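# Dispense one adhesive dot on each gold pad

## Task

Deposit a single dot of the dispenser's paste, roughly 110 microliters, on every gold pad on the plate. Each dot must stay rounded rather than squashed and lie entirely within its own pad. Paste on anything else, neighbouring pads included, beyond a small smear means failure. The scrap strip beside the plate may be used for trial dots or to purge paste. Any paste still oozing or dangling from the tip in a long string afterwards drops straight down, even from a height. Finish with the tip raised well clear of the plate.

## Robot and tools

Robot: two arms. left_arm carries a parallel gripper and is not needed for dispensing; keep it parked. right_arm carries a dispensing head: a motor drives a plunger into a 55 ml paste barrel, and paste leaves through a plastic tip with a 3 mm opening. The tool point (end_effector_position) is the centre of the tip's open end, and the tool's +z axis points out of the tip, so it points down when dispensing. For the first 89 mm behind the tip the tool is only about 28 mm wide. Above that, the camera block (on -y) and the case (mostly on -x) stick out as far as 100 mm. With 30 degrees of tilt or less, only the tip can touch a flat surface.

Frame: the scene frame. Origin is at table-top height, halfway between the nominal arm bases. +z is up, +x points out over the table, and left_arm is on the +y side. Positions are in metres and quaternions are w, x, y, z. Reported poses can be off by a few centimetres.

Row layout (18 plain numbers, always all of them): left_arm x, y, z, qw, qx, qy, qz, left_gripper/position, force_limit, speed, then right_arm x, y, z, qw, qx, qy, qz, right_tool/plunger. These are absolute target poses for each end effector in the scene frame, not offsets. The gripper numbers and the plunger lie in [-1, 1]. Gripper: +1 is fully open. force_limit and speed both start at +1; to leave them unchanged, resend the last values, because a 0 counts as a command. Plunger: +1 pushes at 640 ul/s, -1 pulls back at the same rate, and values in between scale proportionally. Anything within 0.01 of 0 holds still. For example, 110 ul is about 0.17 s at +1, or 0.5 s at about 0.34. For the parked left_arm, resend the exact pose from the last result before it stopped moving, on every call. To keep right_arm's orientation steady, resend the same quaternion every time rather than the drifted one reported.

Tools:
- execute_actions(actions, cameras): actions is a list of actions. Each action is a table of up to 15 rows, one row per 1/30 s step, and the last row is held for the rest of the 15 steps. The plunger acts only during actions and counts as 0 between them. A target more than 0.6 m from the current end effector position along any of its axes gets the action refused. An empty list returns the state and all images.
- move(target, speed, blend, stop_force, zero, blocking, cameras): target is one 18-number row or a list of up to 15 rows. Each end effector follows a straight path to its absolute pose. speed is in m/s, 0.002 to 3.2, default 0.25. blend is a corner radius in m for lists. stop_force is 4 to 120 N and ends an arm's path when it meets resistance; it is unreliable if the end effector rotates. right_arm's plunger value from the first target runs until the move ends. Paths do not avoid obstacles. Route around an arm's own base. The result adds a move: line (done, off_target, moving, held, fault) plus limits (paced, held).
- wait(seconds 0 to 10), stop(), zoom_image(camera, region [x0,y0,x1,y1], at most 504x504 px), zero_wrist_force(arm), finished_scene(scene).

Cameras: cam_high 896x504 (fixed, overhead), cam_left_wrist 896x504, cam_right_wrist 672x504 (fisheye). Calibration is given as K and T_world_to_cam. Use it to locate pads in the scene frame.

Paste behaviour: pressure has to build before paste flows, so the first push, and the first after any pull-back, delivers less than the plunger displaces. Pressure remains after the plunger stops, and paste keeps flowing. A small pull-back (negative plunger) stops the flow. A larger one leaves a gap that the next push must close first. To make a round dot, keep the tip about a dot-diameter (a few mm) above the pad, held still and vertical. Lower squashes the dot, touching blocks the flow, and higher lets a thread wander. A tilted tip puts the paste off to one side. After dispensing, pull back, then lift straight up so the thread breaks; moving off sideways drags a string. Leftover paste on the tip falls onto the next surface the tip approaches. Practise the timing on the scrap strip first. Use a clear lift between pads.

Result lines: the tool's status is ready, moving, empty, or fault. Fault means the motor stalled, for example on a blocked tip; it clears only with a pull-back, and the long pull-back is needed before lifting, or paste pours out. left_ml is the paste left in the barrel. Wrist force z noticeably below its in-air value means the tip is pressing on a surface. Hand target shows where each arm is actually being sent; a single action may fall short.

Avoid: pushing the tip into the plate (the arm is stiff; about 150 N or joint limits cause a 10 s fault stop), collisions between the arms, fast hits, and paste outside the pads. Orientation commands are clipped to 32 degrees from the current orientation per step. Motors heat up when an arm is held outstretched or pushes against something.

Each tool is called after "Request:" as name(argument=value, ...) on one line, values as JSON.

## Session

Request:
execute_actions(actions=[])

Scene clock: 0.00 s.
left_arm: end_effector_position=(+0.6234, +0.5667, +0.2203) position_measured=3 object_status=3 end_effector_quat_wxyz=(+0.000, +0.025, +1.000, +0.000) | right_arm: end_effector_position=(+0.5368, -0.0976, +0.1976) left_ml=26.7 status=ready end_effector_quat_wxyz=(+0.000, +0.690, +0.723, +0.000)
Joint positions: left_arm=[-0.281 -1.556 2.144 -2.158 -1.571 -0.281] | right_arm=[0.546 -1.345 1.559 -1.785 -1.571 -1.024]
Joint velocities: within noise
Joint torques (N m): no reading
Wrist force (N): no reading
Wrist torque (N m): no reading
Wrist force, peak (N): no reading
Hand target: left_arm +0.6234, +0.5667, +0.2203; +0.000, +0.025, +1.000, +0.000 | right_arm +0.5368, -0.0976, +0.1976; +0.000, +0.690, +0.723, +0.000

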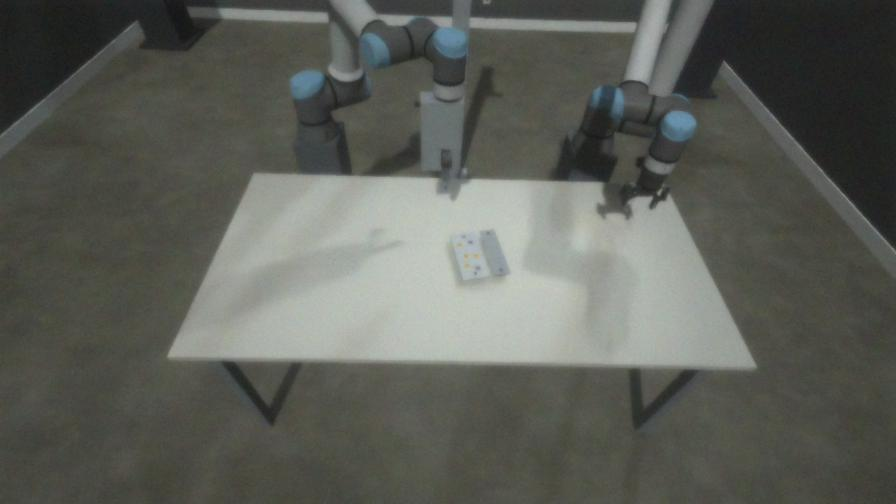

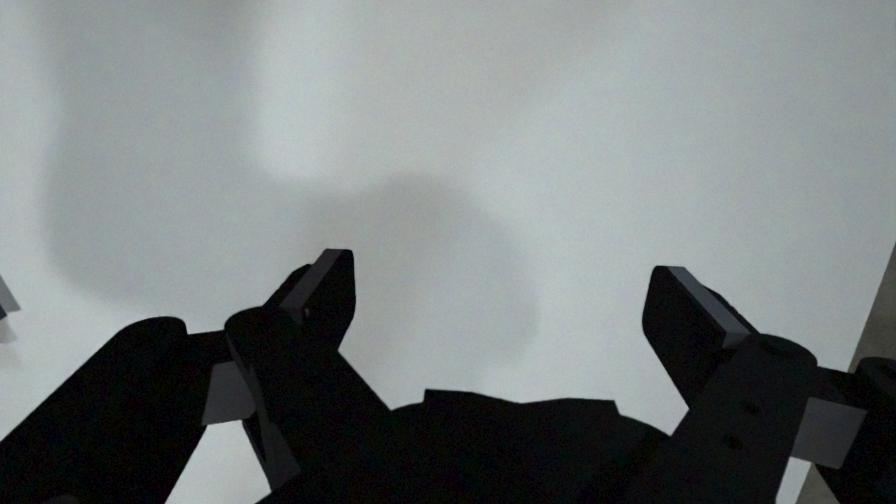

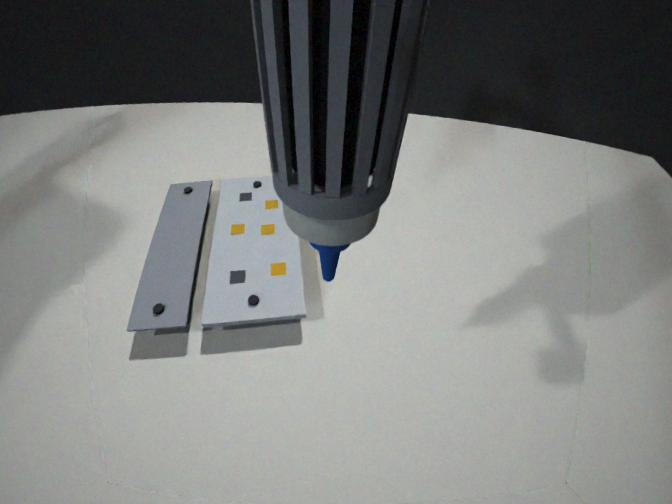

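Request:
zoom_image(camera="cam_right_wrist", region=[120, 165, 320, 365])

Scaled by 2.520 from the camera's 672x504 image, which has a finer 960x720 frame.

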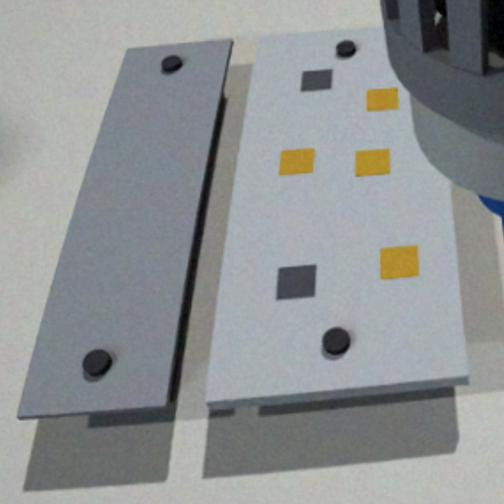

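Request:
move(target=[0.6234,0.5667,0.2203,0,0.025,1,0,1,1,1,0.675,0.0925,0.06,0,0.690,0.723,0,0], speed=0.25, cameras=["cam_right_wrist"])

Scene clock: 52.47 s.
left_arm: end_effector_position=(+0.6234, +0.5667, +0.2203) position_measured=3 object_status=3 end_effector_quat_wxyz=(+0.000, +0.025, +1.000, +0.000) | right_arm: end_effector_position=(+0.6748, +0.0925, +0.0600) left_ml=26.7 status=ready end_effector_quat_wxyz=(+0.000, +0.690, +0.723, +0.000)
Joint positions: left_arm=[-0.28 -1.556 2.144 -2.158 -1.571 -0.281] | right_arm=[0.623 -0.902 1.155 -1.823 -1.571 -0.948]
Joint torques (N m): left_arm=[10.64 -31.39 -45.14 -3.52 0.19 -2.14] | right_arm=[-16.23 -90.61 -52.87 -6.83 -2.02 -3.22]
Wrist force (N): left_arm=[-0.3 -0.2 -0.2] | right_arm=[0.3 -0.1 0.3]
Wrist torque (N m): left_arm=[-0.03 0.06 0.00] | right_arm=[-0.04 -0.04 -0.01]
Wrist force, peak (N): left_arm=[-0.4 0.1 -0.9] | right_arm=[-2.1 -2.1 -1.6]
Hand target: left_arm +0.6234, +0.5667, +0.2203; +0.000, +0.025, +1.000, +0.000 | right_arm +0.6750, +0.0925, +0.0600; +0.000, +0.690, +0.723, +0.000
Off the commanded pose: left_arm 0.000 m, 0 deg | right_arm 0.000 m, 0 deg.
move: done
camera_calibration:
cam_right_wrist: T_world_to_cam=[[0.0474117, -0.997877, 0.0446537, 0.0525537], [-0.79128, -0.0648034, -0.608011, 0.583883], [0.609613, -0.00650676, -0.792672, -0.260613], [0, 0, 0, 1]] pos_world=[0.618396, 0.088584, 0.14608]
Images, in order (width x height): cam_right_wrist 672x504.

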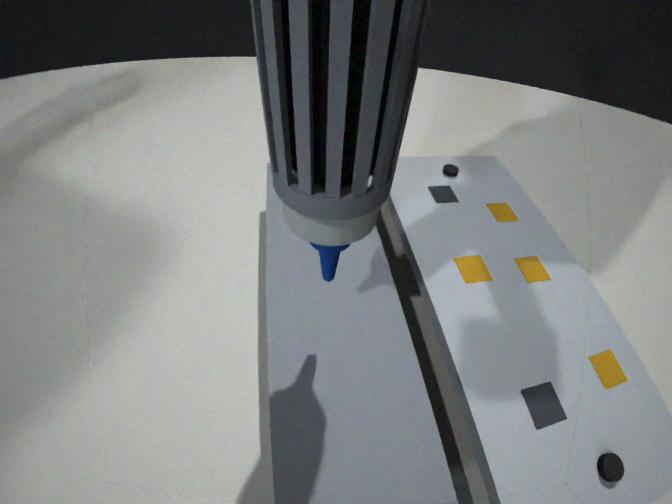

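Request:
move(target=[0.6234,0.5667,0.2203,0,0.025,1,0,1,1,1,0.675,0.0925,0.036,0,0.690,0.723,0,0], speed=0.08)

Request:
move(target=[0.6234,0.5667,0.2203,0,0.025,1,0,1,1,1,0.675,0.0925,0.022,0,0.690,0.723,0,0], speed=0.005, stop_force=4)

Request:
move(target=[0.6234,0.5667,0.2203,0,0.025,1,0,1,1,1,0.675,0.0925,0.035,0,0.690,0.723,0,0], speed=0.05, cameras=["cam_right_wrist"])

Scene clock: 67.20 s.
left_arm: end_effector_position=(+0.6234, +0.5667, +0.2203) position_measured=3 object_status=3 end_effector_quat_wxyz=(+0.000, +0.025, +1.000, +0.000) | right_arm: end_effector_position=(+0.6750, +0.0925, +0.0357) left_ml=26.7 status=ready end_effector_quat_wxyz=(+0.000, +0.690, +0.723, +0.000)
Joint positions: left_arm=[-0.28 -1.556 2.144 -2.158 -1.571 -0.281] | right_arm=[0.623 -0.891 1.179 -1.859 -1.571 -0.948]
Joint torques (N m): left_arm=[5.16 -37.24 -35.76 -4.05 1.92 -0.08] | right_arm=[-9.72 -117.12 -57.37 -0.81 -0.5 -2.43]
Wrist force (N): left_arm=[-0.2 -0.2 -0.5] | right_arm=[0.0 -0.4 0.1]
Wrist torque (N m): left_arm=[-0.03 0.04 0.00] | right_arm=[-0.15 0.06 0.00]
Wrist force, peak (N): left_arm=[0.1 0.2 -0.9] | right_arm=[0.1 -0.3 1.4]
Hand target: left_arm +0.6234, +0.5667, +0.2203; +0.000, +0.025, +1.000, +0.000 | right_arm +0.6750, +0.0925, +0.0360; +0.000, +0.690, +0.723, +0.000
Off the commanded pose: left_arm 0.000 m, 0 deg | right_arm 0.000 m, 0 deg.
move: done
camera_calibration:
cam_left_wrist: T_world_to_cam=[[0.0132392, 0.998031, -0.0613164, -0.544111], [0.923767, 0.0112635, 0.38279, -0.650004], [0.382727, -0.0617099, -0.921798, 0.128368], [0, 0, 0, 1]] pos_world=[0.558525, 0.558282, 0.333781]
cam_right_wrist: T_world_to_cam=[[0.0474144, -0.997877, 0.0446501, 0.0535374], [-0.791317, -0.064803, -0.607962, 0.569138], [0.609565, -0.00650622, -0.79271, -0.279981], [0, 0, 0, 1]] pos_world=[0.618496, 0.088484, 0.12168]

Scene clock: 69.30 s.
left_arm: end_effector_position=(+0.6234, +0.5667, +0.2203) position_measured=3 object_status=3 end_effector_quat_wxyz=(+0.000, +0.025, +1.000, +0.000) | right_arm: end_effector_position=(+0.6750, +0.0925, +0.0316) left_ml=26.7 status=ready end_effector_quat_wxyz=(+0.000, +0.690, +0.723, +0.000)
Joint positions: left_arm=[-0.28 -1.556 2.144 -2.158 -1.571 -0.281] | right_arm=[0.623 -0.889 1.183 -1.865 -1.571 -0.948]
Joint torques (N m): left_arm=[3.25 -38.02 -34.49 -4.02 1.66 0.18] | right_arm=[-9.89 -106.13 -49.88 0.34 0 -2.45]
Wrist force (N): left_arm=[0.5 0.3 -0.3] | right_arm=[1.6 0.4 -7.1]
Wrist torque (N m): left_arm=[0.06 -0.07 0.00] | right_arm=[-0.13 0.01 -0.01]
Wrist force, peak (N): left_arm=[-0.4 0.1 -0.7] | right_arm=[-1.4 -2.7 -13.1]
Hand target: left_arm +0.6234, +0.5667, +0.2203; +0.000, +0.025, +1.000, +0.000 | right_arm +0.6750, +0.0925, +0.0316; +0.000, +0.690, +0.723, +0.000
Off the commanded pose: left_arm 0.000 m, 0 deg | right_arm 0.010 m, 0 deg.
move: contact (right_arm)
camera_calibration:
cam_left_wrist: T_world_to_cam=[[0.0132392, 0.998031, -0.0613164, -0.544111], [0.923767, 0.0112635, 0.38279, -0.650004], [0.382727, -0.0617099, -0.921798, 0.128368], [0, 0, 0, 1]] pos_world=[0.558525, 0.558282, 0.333781]
cam_right_wrist: T_world_to_cam=[[0.0473853, -0.997884, 0.0445185, 0.0538452], [-0.791185, -0.0647011, -0.608145, 0.566722], [0.609739, -0.00640516, -0.792577, -0.283344], [0, 0, 0, 1]] pos_world=[0.618596, 0.088584, 0.11768]

Scene clock: 70.00 s.
left_arm: end_effector_position=(+0.6234, +0.5667, +0.2203) position_measured=3 object_status=3 end_effector_quat_wxyz=(+0.000, +0.025, +1.000, +0.000) | right_arm: end_effector_position=(+0.6750, +0.0925, +0.0350) left_ml=26.7 status=ready end_effector_quat_wxyz=(+0.000, +0.690, +0.723, +0.000)
Joint positions: left_arm=[-0.28 -1.556 2.144 -2.158 -1.571 -0.281] | right_arm=[0.623 -0.89 1.18 -1.86 -1.571 -0.948]
Joint torques (N m): left_arm=[4.83 -39.06 -34.86 -3.84 1.78 -0.24] | right_arm=[-8.82 -111.12 -53.92 -2.59 0.04 -2.63]
Wrist force (N): left_arm=[-0.2 -0.1 -0.2] | right_arm=[0.0 -0.2 0.2]
Wrist torque (N m): left_arm=[-0.03 0.04 0.00] | right_arm=[-0.08 0.05 0.00]
Wrist force, peak (N): left_arm=[0.6 0.4 -0.4] | right_arm=[1.7 0.4 -6.7]
Hand target: left_arm +0.6234, +0.5667, +0.2203; +0.000, +0.025, +1.000, +0.000 | right_arm +0.6750, +0.0925, +0.0350; +0.000, +0.690, +0.723, +0.000
Off the commanded pose: left_arm 0.000 m, 0 deg | right_arm 0.000 m, 0 deg.
move: done
camera_calibration:
cam_right_wrist: T_world_to_cam=[[0.0473306, -0.997883, 0.0445964, 0.0537229], [-0.791236, -0.0647047, -0.608077, 0.568735], [0.609676, -0.00650561, -0.792624, -0.280535], [0, 0, 0, 1]] pos_world=[0.618496, 0.088584, 0.12108]
Images, in order (width x height): cam_right_wrist 672x504.

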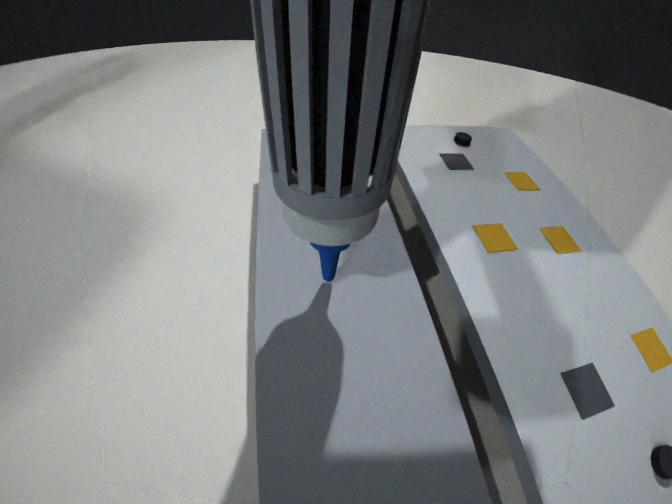

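Request:
move(target=[0.6234,0.5667,0.2203,0,0.025,1,0,1,1,1,0.675,0.0925,0.0357,0,0.690,0.723,0,0], speed=0.05)

Request:
execute_actions(actions=[[[0.6234,0.5667,0.2203,0,0.025,1,0,1,1,1,0.675,0.0925,0.0357,0,0.690,0.723,0,0.353]],[[0.6234,0.5667,0.2203,0,0.025,1,0,1,1,1,0.675,0.0925,0.0357,0,0.690,0.723,0,0.353]]])

Request:
wait(seconds=8, cameras=["cam_right_wrist"])

Request:
zoom_image(camera="cam_right_wrist", region=[280, 240, 380, 315])

Scene clock: 80.83 s.
left_arm: end_effector_position=(+0.6234, +0.5667, +0.2203) position_measured=3 object_status=3 end_effector_quat_wxyz=(+0.000, +0.025, +1.000, +0.000) | right_arm: end_effector_position=(+0.6750, +0.0925, +0.0357) left_ml=26.7 status=ready end_effector_quat_wxyz=(+0.000, +0.690, +0.723, +0.000)
Joint positions: left_arm=[-0.28 -1.556 2.144 -2.158 -1.571 -0.281] | right_arm=[0.623 -0.891 1.179 -1.859 -1.571 -0.948]
Joint torques (N m): left_arm=[1.84 -42.31 -34.89 -3.78 1.72 -0.07] | right_arm=[-2.88 -116.96 -56.68 -1.18 2.14 -2.59]
Wrist force (N): left_arm=[0.1 0.2 -0.4] | right_arm=[-0.1 0.0 0.5]
Wrist torque (N m): left_arm=[0.03 -0.01 0.00] | right_arm=[0.00 0.09 -0.01]
Wrist force, peak (N): left_arm=[-0.2 0.8 -0.3] | right_arm=[0.1 -0.5 0.6]
Hand target: left_arm +0.6234, +0.5667, +0.2203; +0.000, +0.025, +1.000, +0.000 | right_arm +0.6750, +0.0925, +0.0357; +0.000, +0.690, +0.723, +0.000
Off the commanded pose: left_arm 0.000 m, 0 deg | right_arm 0.000 m, 0 deg.
move: done
camera_calibration:
cam_left_wrist: T_world_to_cam=[[0.0132392, 0.998031, -0.0613164, -0.544111], [0.923767, 0.0112635, 0.38279, -0.650004], [0.382727, -0.0617099, -0.921798, 0.128368], [0, 0, 0, 1]] pos_world=[0.558525, 0.558282, 0.333781]
cam_right_wrist: T_world_to_cam=[[0.0473265, -0.997884, 0.0445932, 0.0536991], [-0.791237, -0.0646996, -0.608078, 0.569099], [0.609676, -0.00650557, -0.792624, -0.280059], [0, 0, 0, 1]] pos_world=[0.618496, 0.088584, 0.12168]

Scene clock: 82.07 s.
left_arm: end_effector_position=(+0.6234, +0.5667, +0.2203) position_measured=3 object_status=3 end_effector_quat_wxyz=(+0.000, +0.025, +1.000, +0.000) | right_arm: end_effector_position=(+0.6750, +0.0925, +0.0357) left_ml=26.5 status=ready end_effector_quat_wxyz=(+0.000, +0.690, +0.723, +0.000)
Joint positions: left_arm=[-0.28 -1.556 2.144 -2.158 -1.571 -0.281] | right_arm=[0.623 -0.891 1.179 -1.859 -1.571 -0.948]
Joint torques (N m): left_arm=[1.17 -43.69 -34.9 -4.3 1.83 -0.01] | right_arm=[-5.32 -116.23 -52.74 -3.11 1.57 -2.82]
Wrist force (N): left_arm=[0.1 0.4 -0.3] | right_arm=[0.0 -0.2 0.3]
Wrist torque (N m): left_arm=[0.06 -0.02 0.01] | right_arm=[-0.09 0.06 0.00]
Wrist force, peak (N): left_arm=[0.4 0.1 -0.6] | right_arm=[0.5 -0.4 0.3]
Hand target: left_arm +0.6234, +0.5667, +0.2203; +0.000, +0.025, +1.000, +0.000 | right_arm +0.6750, +0.0925, +0.0357; +0.000, +0.690, +0.723, +0.000
Off the commanded pose: left_arm 0.000 m, 0 deg | right_arm 0.000 m, 0 deg.
camera_calibration:
cam_left_wrist: T_world_to_cam=[[0.0132392, 0.998031, -0.0613164, -0.544111], [0.923767, 0.0112635, 0.38279, -0.650004], [0.382727, -0.0617099, -0.921798, 0.128368], [0, 0, 0, 1]] pos_world=[0.558525, 0.558282, 0.333781]
cam_right_wrist: T_world_to_cam=[[0.047392, -0.997884, 0.0445177, 0.0536634], [-0.791232, -0.0647055, -0.608083, 0.569159], [0.609676, -0.00640561, -0.792625, -0.279989], [0, 0, 0, 1]] pos_world=[0.618496, 0.088584, 0.12178]

Scene clock: 90.07 s.
left_arm: end_effector_position=(+0.6234, +0.5667, +0.2203) position_measured=3 object_status=3 end_effector_quat_wxyz=(+0.000, +0.025, +1.000, +0.000) | right_arm: end_effector_position=(+0.6750, +0.0925, +0.0357) left_ml=26.5 status=ready end_effector_quat_wxyz=(+0.000, +0.690, +0.723, +0.000)
Joint positions: left_arm=[-0.28 -1.556 2.144 -2.158 -1.571 -0.281] | right_arm=[0.623 -0.891 1.179 -1.859 -1.571 -0.948]
Joint torques (N m): left_arm=[-1.01 -44.62 -35.47 -4.19 1.64 -0.26] | right_arm=[-1.23 -114.36 -45.71 -5.24 1.72 -2.57]
Wrist force (N): left_arm=[0.0 0.4 -0.1] | right_arm=[0.4 -0.4 -0.1]
Wrist torque (N m): left_arm=[0.06 0.01 0.01] | right_arm=[-0.15 -0.12 0.00]
Wrist force, peak (N): left_arm=[-0.4 0.8 -0.7] | right_arm=[0.6 -0.4 0.3]
Hand target: left_arm +0.6234, +0.5667, +0.2203; +0.000, +0.025, +1.000, +0.000 | right_arm +0.6750, +0.0925, +0.0357; +0.000, +0.690, +0.723, +0.000
Off the commanded pose: left_arm 0.000 m, 0 deg | right_arm 0.000 m, 0 deg.
wait: 8.00 s; at rest by 0.17 s
camera_calibration:
cam_right_wrist: T_world_to_cam=[[0.047392, -0.997884, 0.0445177, 0.0536678], [-0.791232, -0.0647055, -0.608083, 0.569098], [0.609676, -0.00640561, -0.792625, -0.280069], [0, 0, 0, 1]] pos_world=[0.618496, 0.088584, 0.12168]
Images, in order (width x height): cam_right_wrist 672x504.

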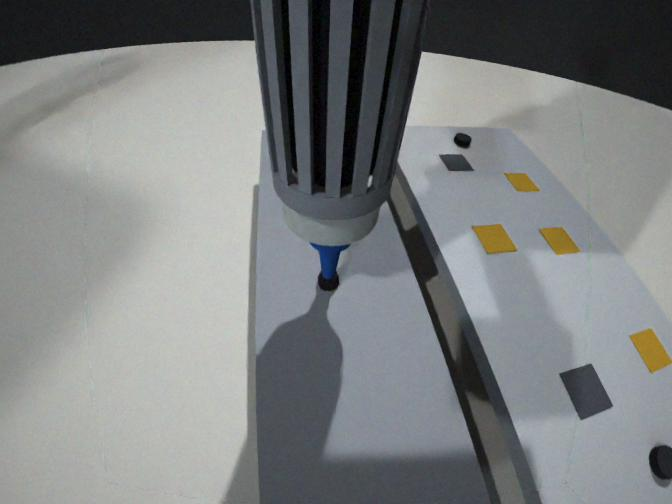

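Scaled by 5.040 from the camera's 672x504 image, which has a finer 960x720 frame.

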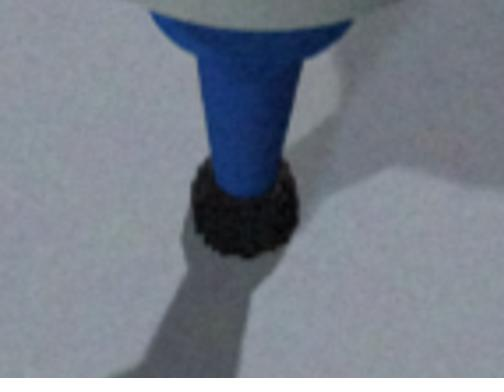

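Request:
execute_actions(actions=[[[0.6234,0.5667,0.2203,0,0.025,1,0,1,1,1,0.675,0.0925,0.0357,0,0.690,0.723,0,-0.2]]])

Request:
move(target=[0.6234,0.5667,0.2203,0,0.025,1,0,1,1,1,0.675,0.0925,0.06,0,0.690,0.723,0,0], speed=0.08, cameras=["cam_right_wrist"])

Request:
zoom_image(camera="cam_right_wrist", region=[260, 230, 400, 335])

Scene clock: 109.37 s.
left_arm: end_effector_position=(+0.6234, +0.5667, +0.2203) position_measured=3 object_status=3 end_effector_quat_wxyz=(+0.000, +0.025, +1.000, +0.000) | right_arm: end_effector_position=(+0.6750, +0.0925, +0.0357) left_ml=26.5 status=ready end_effector_quat_wxyz=(+0.000, +0.690, +0.723, +0.000)
Joint positions: left_arm=[-0.28 -1.556 2.144 -2.158 -1.571 -0.281] | right_arm=[0.623 -0.891 1.179 -1.859 -1.571 -0.948]
Joint torques (N m): left_arm=[-1.47 -49.01 -36.12 -4.88 1.49 -0.17] | right_arm=[5.77 -112.58 -50.98 -5.5 1.81 -3.07]
Wrist force (N): left_arm=[0.0 0.1 -0.3] | right_arm=[0.1 -0.3 0.2]
Wrist torque (N m): left_arm=[0.02 0.01 0.00] | right_arm=[-0.09 0.03 0.00]
Wrist force, peak (N): left_arm=[-0.1 0.1 -1.0] | right_arm=[0.7 -0.1 0.5]
Hand target: left_arm +0.6234, +0.5667, +0.2203; +0.000, +0.025, +1.000, +0.000 | right_arm +0.6750, +0.0925, +0.0357; +0.000, +0.690, +0.723, +0.000
Off the commanded pose: left_arm 0.000 m, 0 deg | right_arm 0.000 m, 0 deg.
camera_calibration:
cam_left_wrist: T_world_to_cam=[[0.0132392, 0.998031, -0.0613164, -0.544111], [0.923767, 0.0112635, 0.38279, -0.650004], [0.382727, -0.0617099, -0.921798, 0.128368], [0, 0, 0, 1]] pos_world=[0.558525, 0.558282, 0.333781]
cam_right_wrist: T_world_to_cam=[[0.047392, -0.997884, 0.0445177, 0.0536678], [-0.791232, -0.0647055, -0.608083, 0.569098], [0.609676, -0.00640561, -0.792625, -0.280069], [0, 0, 0, 1]] pos_world=[0.618496, 0.088584, 0.12168]

Scene clock: 110.10 s.
left_arm: end_effector_position=(+0.6234, +0.5667, +0.2203) position_measured=3 object_status=3 end_effector_quat_wxyz=(+0.000, +0.025, +1.000, +0.000) | right_arm: end_effector_position=(+0.6750, +0.0925, +0.0603) left_ml=26.5 status=ready end_effector_quat_wxyz=(+0.000, +0.690, +0.723, +0.000) end_effector_velocity=(+0.001, +0.001, -0.001) end_effector_angular_velocity=(+0.002, -0.003, +0.000)
Joint positions: left_arm=[-0.28 -1.556 2.144 -2.158 -1.571 -0.281] | right_arm=[0.623 -0.903 1.154 -1.823 -1.571 -0.948]
Joint velocities: left_arm=[within noise] | right_arm=[0 0 0.003 -0.006 0 0]
Joint torques (N m): left_arm=[-1.14 -49.73 -37.79 -4.71 1.31 -0.24] | right_arm=[5.62 -83.51 -42.69 -6.27 1.93 -2.89]
Wrist force (N): left_arm=[0.4 0.2 -0.5] | right_arm=[0.5 -0.1 0.4]
Wrist torque (N m): left_arm=[0.04 -0.06 0.01] | right_arm=[-0.03 -0.12 0.00]
Wrist force, peak (N): left_arm=[-0.2 0.7 -0.7] | right_arm=[0.1 -0.2 1.3]
Hand target: left_arm +0.6234, +0.5667, +0.2203; +0.000, +0.025, +1.000, +0.000 | right_arm +0.6750, +0.0925, +0.0600; +0.000, +0.690, +0.723, +0.000
Off the commanded pose: left_arm 0.000 m, 0 deg | right_arm 0.000 m, 0 deg.
move: done
camera_calibration:
cam_right_wrist: T_world_to_cam=[[0.0473041, -0.997891, 0.0444608, 0.0526267], [-0.791152, -0.064602, -0.608198, 0.584154], [0.609788, -0.00640497, -0.792539, -0.260633], [0, 0, 0, 1]] pos_world=[0.618596, 0.0885839, 0.14638]
Images, in order (width x height): cam_right_wrist 672x504.

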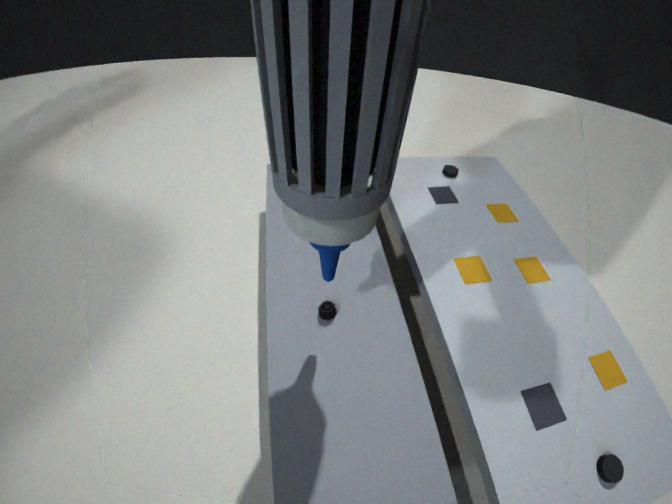

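Scaled by 3.600 from the camera's 672x504 image, which has a finer 960x720 frame.

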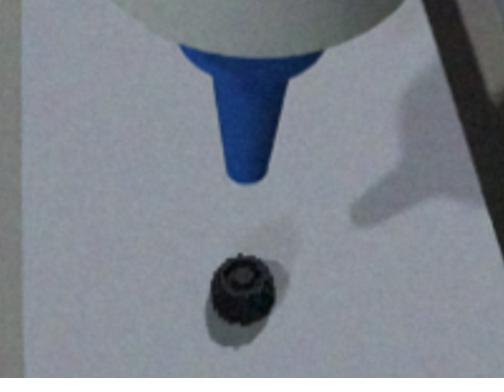

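Request:
move(target=[[0.6234,0.5667,0.2203,0,0.025,1,0,1,1,1,0.693,0.0962,0.06,0,0.690,0.723,0,0],[0.6234,0.5667,0.2203,0,0.025,1,0,1,1,1,0.693,0.0962,0.0357,0,0.690,0.723,0,0]], speed=[0.1,0.08])

Request:
execute_actions(actions=[[[0.6234,0.5667,0.2203,0,0.025,1,0,1,1,1,0.693,0.0962,0.0357,0,0.690,0.723,0,0.544]]])

Request:
wait(seconds=3, cameras=["cam_right_wrist"])

Request:
zoom_image(camera="cam_right_wrist", region=[280, 240, 380, 315])

Request:
wait(seconds=1, cameras=["cam_right_wrist"])

Request:
zoom_image(camera="cam_right_wrist", region=[280, 240, 380, 315])

Request:
execute_actions(actions=[[[0.6234,0.5667,0.2203,0,0.025,1,0,1,1,1,0.693,0.0962,0.0357,0,0.690,0.723,0,-0.2]]])

Request:
move(target=[0.6234,0.5667,0.2203,0,0.025,1,0,1,1,1,0.693,0.0962,0.06,0,0.690,0.723,0,0], speed=0.08, cameras=["cam_right_wrist"])

Request:
zoom_image(camera="cam_right_wrist", region=[260, 230, 400, 335])

Scene clock: 135.30 s.
left_arm: end_effector_position=(+0.6234, +0.5667, +0.2203) position_measured=3 object_status=3 end_effector_quat_wxyz=(+0.000, +0.025, +1.000, +0.000) | right_arm: end_effector_position=(+0.6930, +0.0962, +0.0354) left_ml=26.5 status=ready end_effector_quat_wxyz=(+0.000, +0.690, +0.723, +0.000)
Joint positions: left_arm=[-0.28 -1.556 2.144 -2.158 -1.571 -0.281] | right_arm=[0.616 -0.865 1.135 -1.841 -1.571 -0.955]
Joint torques (N m): left_arm=[-1.37 -49.8 -38.99 -5.55 1.43 -0.28] | right_arm=[15.37 -116.62 -57.44 -1.01 -1.57 3.18]
Wrist force (N): left_arm=[0.0 0.1 -0.4] | right_arm=[-0.3 -0.2 0.0]
Wrist torque (N m): left_arm=[0.02 0.01 0.00] | right_arm=[-0.06 0.16 -0.01]
Wrist force, peak (N): left_arm=[0.6 0.2 -0.7] | right_arm=[0.4 -0.7 1.7]
Hand target: left_arm +0.6234, +0.5667, +0.2203; +0.000, +0.025, +1.000, +0.000 | right_arm +0.6930, +0.0962, +0.0357; +0.000, +0.690, +0.723, +0.000
Off the commanded pose: left_arm 0.000 m, 0 deg | right_arm 0.000 m, 0 deg.
move: done
camera_calibration:
cam_left_wrist: T_world_to_cam=[[0.0132392, 0.998031, -0.0613164, -0.544111], [0.923767, 0.0112635, 0.38279, -0.650004], [0.382727, -0.0617099, -0.921798, 0.128368], [0, 0, 0, 1]] pos_world=[0.558525, 0.558282, 0.333781]
cam_right_wrist: T_world_to_cam=[[0.047336, -0.997883, 0.0445889, 0.0564383], [-0.791322, -0.0647035, -0.607966, 0.583573], [0.609565, -0.00650548, -0.79271, -0.291148], [0, 0, 0, 1]] pos_world=[0.636596, 0.092184, 0.12148]

Scene clock: 136.03 s.
left_arm: end_effector_position=(+0.6234, +0.5667, +0.2203) position_measured=3 object_status=3 end_effector_quat_wxyz=(+0.000, +0.025, +1.000, +0.000) | right_arm: end_effector_position=(+0.6930, +0.0962, +0.0357) left_ml=26.4 status=ready end_effector_quat_wxyz=(+0.000, +0.690, +0.723, +0.000)
Joint positions: left_arm=[-0.28 -1.556 2.144 -2.158 -1.571 -0.281] | right_arm=[0.616 -0.865 1.135 -1.841 -1.571 -0.955]
Joint torques (N m): left_arm=[2.18 -49.01 -37.8 -5.55 1.29 -0.31] | right_arm=[16.89 -117.62 -56.5 -1.03 -2 3.68]
Wrist force (N): left_arm=[0.2 -0.1 -0.6] | right_arm=[0.0 0.1 0.2]
Wrist torque (N m): left_arm=[-0.02 -0.04 0.00] | right_arm=[0.03 0.04 -0.01]
Wrist force, peak (N): left_arm=[0.0 0.3 -0.9] | right_arm=[0.4 -0.4 0.5]
Hand target: left_arm +0.6234, +0.5667, +0.2203; +0.000, +0.025, +1.000, +0.000 | right_arm +0.6930, +0.0962, +0.0357; +0.000, +0.690, +0.723, +0.000
Off the commanded pose: left_arm 0.000 m, 0 deg | right_arm 0.000 m, 0 deg.
camera_calibration:
cam_left_wrist: T_world_to_cam=[[0.0132392, 0.998031, -0.0613164, -0.544111], [0.923767, 0.0112635, 0.38279, -0.650004], [0.382727, -0.0617099, -0.921798, 0.128368], [0, 0, 0, 1]] pos_world=[0.558525, 0.558282, 0.333781]
cam_right_wrist: T_world_to_cam=[[0.047392, -0.997884, 0.0445177, 0.0565025], [-0.791232, -0.0647055, -0.608083, 0.58364], [0.609676, -0.00640561, -0.792625, -0.29094], [0, 0, 0, 1]] pos_world=[0.636496, 0.092284, 0.12178]

Scene clock: 139.03 s.
left_arm: end_effector_position=(+0.6234, +0.5667, +0.2203) position_measured=3 object_status=3 end_effector_quat_wxyz=(+0.000, +0.025, +1.000, +0.000) | right_arm: end_effector_position=(+0.6930, +0.0962, +0.0357) left_ml=26.4 status=ready end_effector_quat_wxyz=(+0.000, +0.690, +0.723, +0.000)
Joint positions: left_arm=[-0.28 -1.556 2.144 -2.158 -1.571 -0.281] | right_arm=[0.616 -0.865 1.135 -1.841 -1.571 -0.955]
Joint torques (N m): left_arm=[-1.65 -49.31 -39.63 -5.59 1.27 -0.32] | right_arm=[15.26 -117.6 -49.94 -2.66 -1.86 3.14]
Wrist force (N): left_arm=[0.1 -0.3 -0.3] | right_arm=[0.3 -0.4 0.3]
Wrist torque (N m): left_arm=[-0.06 -0.01 0.00] | right_arm=[-0.17 -0.07 -0.01]
Wrist force, peak (N): left_arm=[0.0 0.3 -0.8] | right_arm=[0.2 -0.7 0.3]
Hand target: left_arm +0.6234, +0.5667, +0.2203; +0.000, +0.025, +1.000, +0.000 | right_arm +0.6930, +0.0962, +0.0357; +0.000, +0.690, +0.723, +0.000
Off the commanded pose: left_arm 0.000 m, 0 deg | right_arm 0.000 m, 0 deg.
wait: 3.00 s; at rest by 0.17 s
camera_calibration:
cam_right_wrist: T_world_to_cam=[[0.047392, -0.997884, 0.0445177, 0.0565025], [-0.791232, -0.0647055, -0.608083, 0.58364], [0.609676, -0.00640561, -0.792625, -0.29094], [0, 0, 0, 1]] pos_world=[0.636496, 0.092284, 0.12178]
Images, in order (width x height): cam_right_wrist 672x504.

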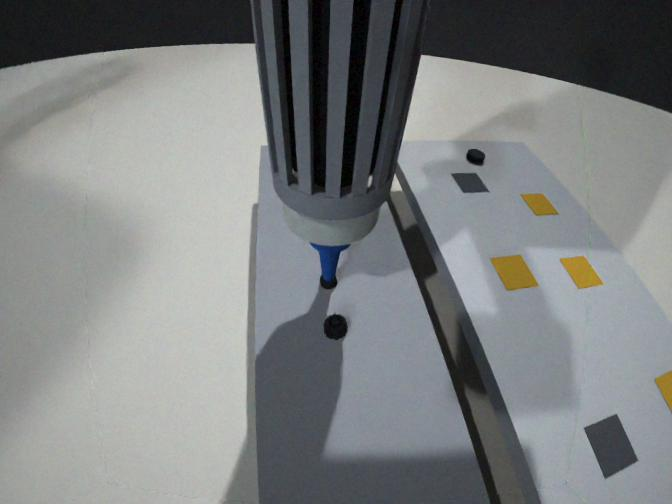

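Scaled by 5.040 from the camera's 672x504 image, which has a finer 960x720 frame.

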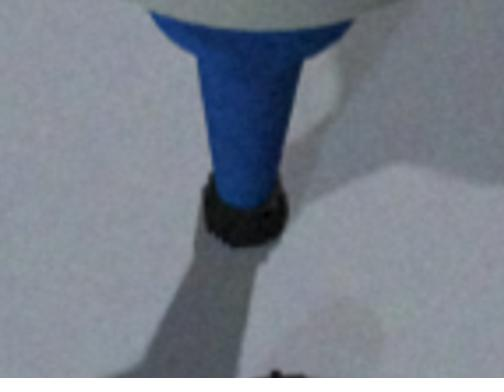

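Scene clock: 140.03 s.
left_arm: end_effector_position=(+0.6234, +0.5667, +0.2203) position_measured=3 object_status=3 end_effector_quat_wxyz=(+0.000, +0.025, +1.000, +0.000) | right_arm: end_effector_position=(+0.6930, +0.0962, +0.0357) left_ml=26.4 status=ready end_effector_quat_wxyz=(+0.000, +0.690, +0.723, +0.000)
Joint positions: left_arm=[-0.28 -1.556 2.144 -2.158 -1.571 -0.281] | right_arm=[0.616 -0.865 1.135 -1.841 -1.571 -0.955]
Joint torques (N m): left_arm=[-1.06 -49.53 -39.53 -5.48 1.42 0.15] | right_arm=[13.36 -116.3 -48.1 -3.16 -1.61 3.49]
Wrist force (N): left_arm=[0.1 0.4 -0.4] | right_arm=[0.3 -0.5 0.2]
Wrist torque (N m): left_arm=[0.06 -0.01 0.01] | right_arm=[-0.19 -0.06 0.00]
Wrist force, peak (N): left_arm=[0.5 0.6 -0.3] | right_arm=[0.3 -0.5 0.2]
Hand target: left_arm +0.6234, +0.5667, +0.2203; +0.000, +0.025, +1.000, +0.000 | right_arm +0.6930, +0.0962, +0.0357; +0.000, +0.690, +0.723, +0.000
Off the commanded pose: left_arm 0.000 m, 0 deg | right_arm 0.000 m, 0 deg.
wait: 1.00 s; at rest by 0.17 s
camera_calibration:
cam_right_wrist: T_world_to_cam=[[0.047392, -0.997884, 0.0445177, 0.0565025], [-0.791232, -0.0647055, -0.608083, 0.58364], [0.609676, -0.00640561, -0.792625, -0.29094], [0, 0, 0, 1]] pos_world=[0.636496, 0.092284, 0.12178]
Images, in order (width x height): cam_right_wrist 672x504.

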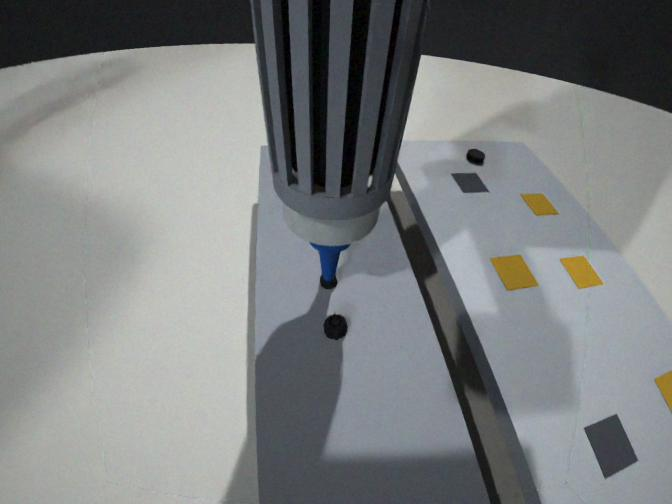

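Scaled by 5.040 from the camera's 672x504 image, which has a finer 960x720 frame.

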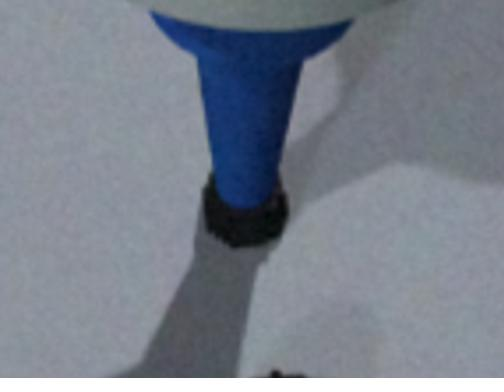

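Scene clock: 140.77 s.
left_arm: end_effector_position=(+0.6234, +0.5667, +0.2203) position_measured=3 object_status=3 end_effector_quat_wxyz=(+0.000, +0.025, +1.000, +0.000) | right_arm: end_effector_position=(+0.6930, +0.0962, +0.0357) left_ml=26.4 status=ready end_effector_quat_wxyz=(+0.000, +0.690, +0.723, +0.000)
Joint positions: left_arm=[-0.28 -1.556 2.144 -2.158 -1.571 -0.281] | right_arm=[0.616 -0.865 1.135 -1.841 -1.571 -0.955]
Joint torques (N m): left_arm=[0.21 -49.63 -39.84 -5.28 1.5 -0.16] | right_arm=[13.09 -118.44 -45.36 -3.65 -1.87 3.19]
Wrist force (N): left_arm=[0.1 0.5 -0.5] | right_arm=[0.0 -0.8 0.5]
Wrist torque (N m): left_arm=[0.09 -0.02 0.01] | right_arm=[-0.30 0.07 -0.01]
Wrist force, peak (N): left_arm=[0.4 0.2 -0.7] | right_arm=[0.0 -0.8 0.5]
Hand target: left_arm +0.6234, +0.5667, +0.2203; +0.000, +0.025, +1.000, +0.000 | right_arm +0.6930, +0.0962, +0.0357; +0.000, +0.690, +0.723, +0.000
Off the commanded pose: left_arm 0.000 m, 0 deg | right_arm 0.000 m, 0 deg.
camera_calibration:
cam_left_wrist: T_world_to_cam=[[0.0132392, 0.998031, -0.0613164, -0.544111], [0.923767, 0.0112635, 0.38279, -0.650004], [0.382727, -0.0617099, -0.921798, 0.128368], [0, 0, 0, 1]] pos_world=[0.558525, 0.558282, 0.333781]
cam_right_wrist: T_world_to_cam=[[0.047392, -0.997884, 0.0445177, 0.0565025], [-0.791232, -0.0647055, -0.608083, 0.58364], [0.609676, -0.00640561, -0.792625, -0.29094], [0, 0, 0, 1]] pos_world=[0.636496, 0.092284, 0.12178]

Scene clock: 141.50 s.
left_arm: end_effector_position=(+0.6234, +0.5667, +0.2203) position_measured=3 object_status=3 end_effector_quat_wxyz=(+0.000, +0.025, +1.000, +0.000) | right_arm: end_effector_position=(+0.6930, +0.0962, +0.0603) left_ml=26.4 status=ready end_effector_quat_wxyz=(+0.000, +0.690, +0.723, +0.000) end_effector_velocity=(+0.001, +0.000, -0.003) end_effector_angular_velocity=(-0.001, -0.001, -0.001)
Joint positions: left_arm=[-0.28 -1.556 2.144 -2.158 -1.571 -0.281] | right_arm=[0.616 -0.876 1.11 -1.804 -1.571 -0.955]
Joint velocities: left_arm=[within noise] | right_arm=[0 0.002 0.003 -0.005 -0.001 0]
Joint torques (N m): left_arm=[1.02 -49.67 -40.06 -5.45 1.32 -0.08] | right_arm=[12.49 -88.33 -44.04 -6.7 -1.7 3.17]
Wrist force (N): left_arm=[-0.2 0.1 -0.2] | right_arm=[-0.2 -0.4 0.2]
Wrist torque (N m): left_arm=[0.02 0.04 0.00] | right_arm=[-0.15 0.11 0.02]
Wrist force, peak (N): left_arm=[0.0 0.4 -0.6] | right_arm=[0.3 -0.2 -1.2]
Hand target: left_arm +0.6234, +0.5667, +0.2203; +0.000, +0.025, +1.000, +0.000 | right_arm +0.6930, +0.0962, +0.0600; +0.000, +0.690, +0.723, +0.000
Off the commanded pose: left_arm 0.000 m, 0 deg | right_arm 0.000 m, 0 deg.
move: done
camera_calibration:
cam_right_wrist: T_world_to_cam=[[0.0473041, -0.997891, 0.0444608, 0.0554675], [-0.791152, -0.064602, -0.608198, 0.598634], [0.609788, -0.00640497, -0.792539, -0.271586], [0, 0, 0, 1]] pos_world=[0.636596, 0.0922839, 0.14638]
Images, in order (width x height): cam_right_wrist 672x504.

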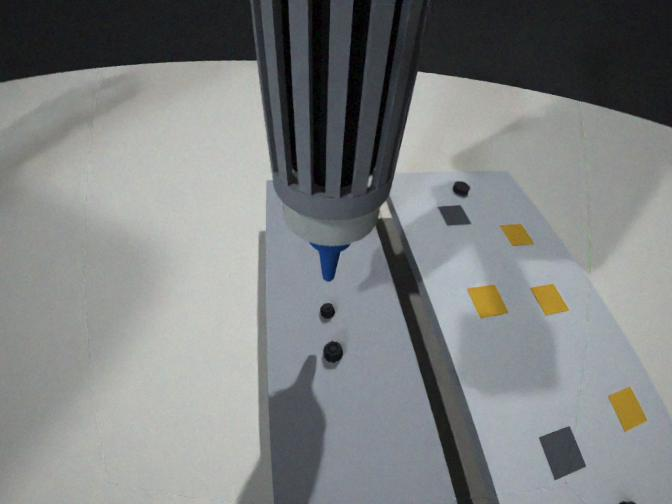

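Scaled by 3.600 from the camera's 672x504 image, which has a finer 960x720 frame.

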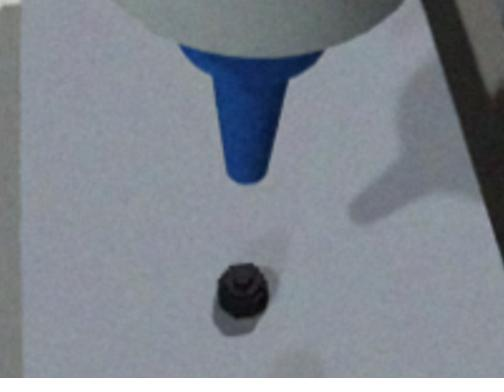

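Request:
move(target=[[0.6234,0.5667,0.2203,0,0.025,1,0,1,1,1,0.7055,0.021,0.06,0,0.690,0.723,0,0],[0.6234,0.5667,0.2203,0,0.025,1,0,1,1,1,0.7055,0.021,0.0385,0,0.690,0.723,0,0]], speed=[0.15,0.08], cameras=["cam_right_wrist"])

Request:
zoom_image(camera="cam_right_wrist", region=[270, 240, 370, 315])

Scene clock: 171.00 s.
left_arm: end_effector_position=(+0.6234, +0.5667, +0.2203) position_measured=3 object_status=3 end_effector_quat_wxyz=(+0.000, +0.025, +1.000, +0.000) | right_arm: end_effector_position=(+0.7055, +0.0209, +0.0383) left_ml=26.4 status=ready end_effector_quat_wxyz=(+0.000, +0.690, +0.723, +0.000)
Joint positions: left_arm=[-0.28 -1.556 2.144 -2.158 -1.571 -0.281] | right_arm=[0.55 -0.943 1.262 -1.89 -1.571 -1.021]
Joint torques (N m): left_arm=[1.02 -50.08 -42.01 -5.61 1.07 -0.26] | right_arm=[16.27 -110.21 -56.53 -1.28 2.39 3.6]
Wrist force (N): left_arm=[0.2 0.1 -0.5] | right_arm=[-0.3 0.0 -0.6]
Wrist torque (N m): left_arm=[0.02 -0.03 0.00] | right_arm=[0.03 0.11 0.00]
Wrist force, peak (N): left_arm=[0.0 -0.2 -1.1] | right_arm=[2.6 -1.5 0.6]
Hand target: left_arm +0.6234, +0.5667, +0.2203; +0.000, +0.025, +1.000, +0.000 | right_arm +0.7055, +0.0210, +0.0385; +0.000, +0.690, +0.723, +0.000
Off the commanded pose: left_arm 0.000 m, 0 deg | right_arm 0.000 m, 0 deg.
move: done
camera_calibration:
cam_right_wrist: T_world_to_cam=[[0.047336, -0.997883, 0.0445889, -0.0193191], [-0.791322, -0.0647035, -0.607966, 0.590301], [0.609565, -0.00650548, -0.79271, -0.297038], [0, 0, 0, 1]] pos_world=[0.649096, 0.016984, 0.12428]
Images, in order (width x height): cam_right_wrist 672x504.

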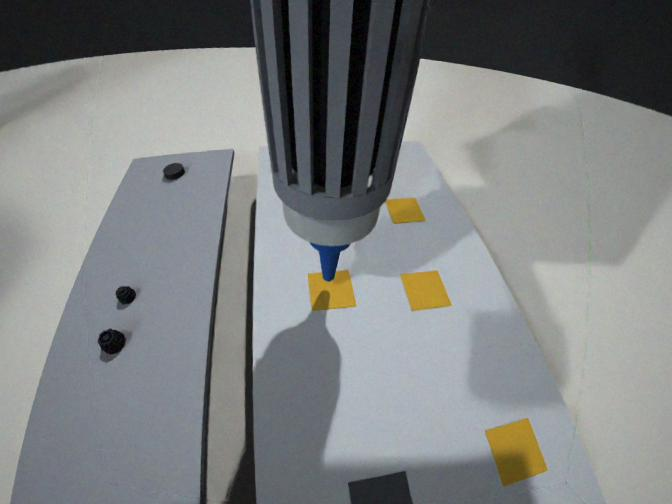

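Scaled by 5.040 from the camera's 672x504 image, which has a finer 960x720 frame.

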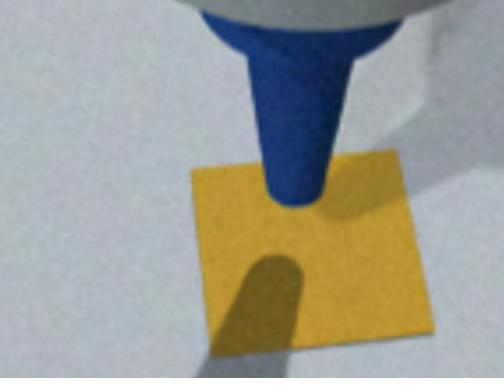

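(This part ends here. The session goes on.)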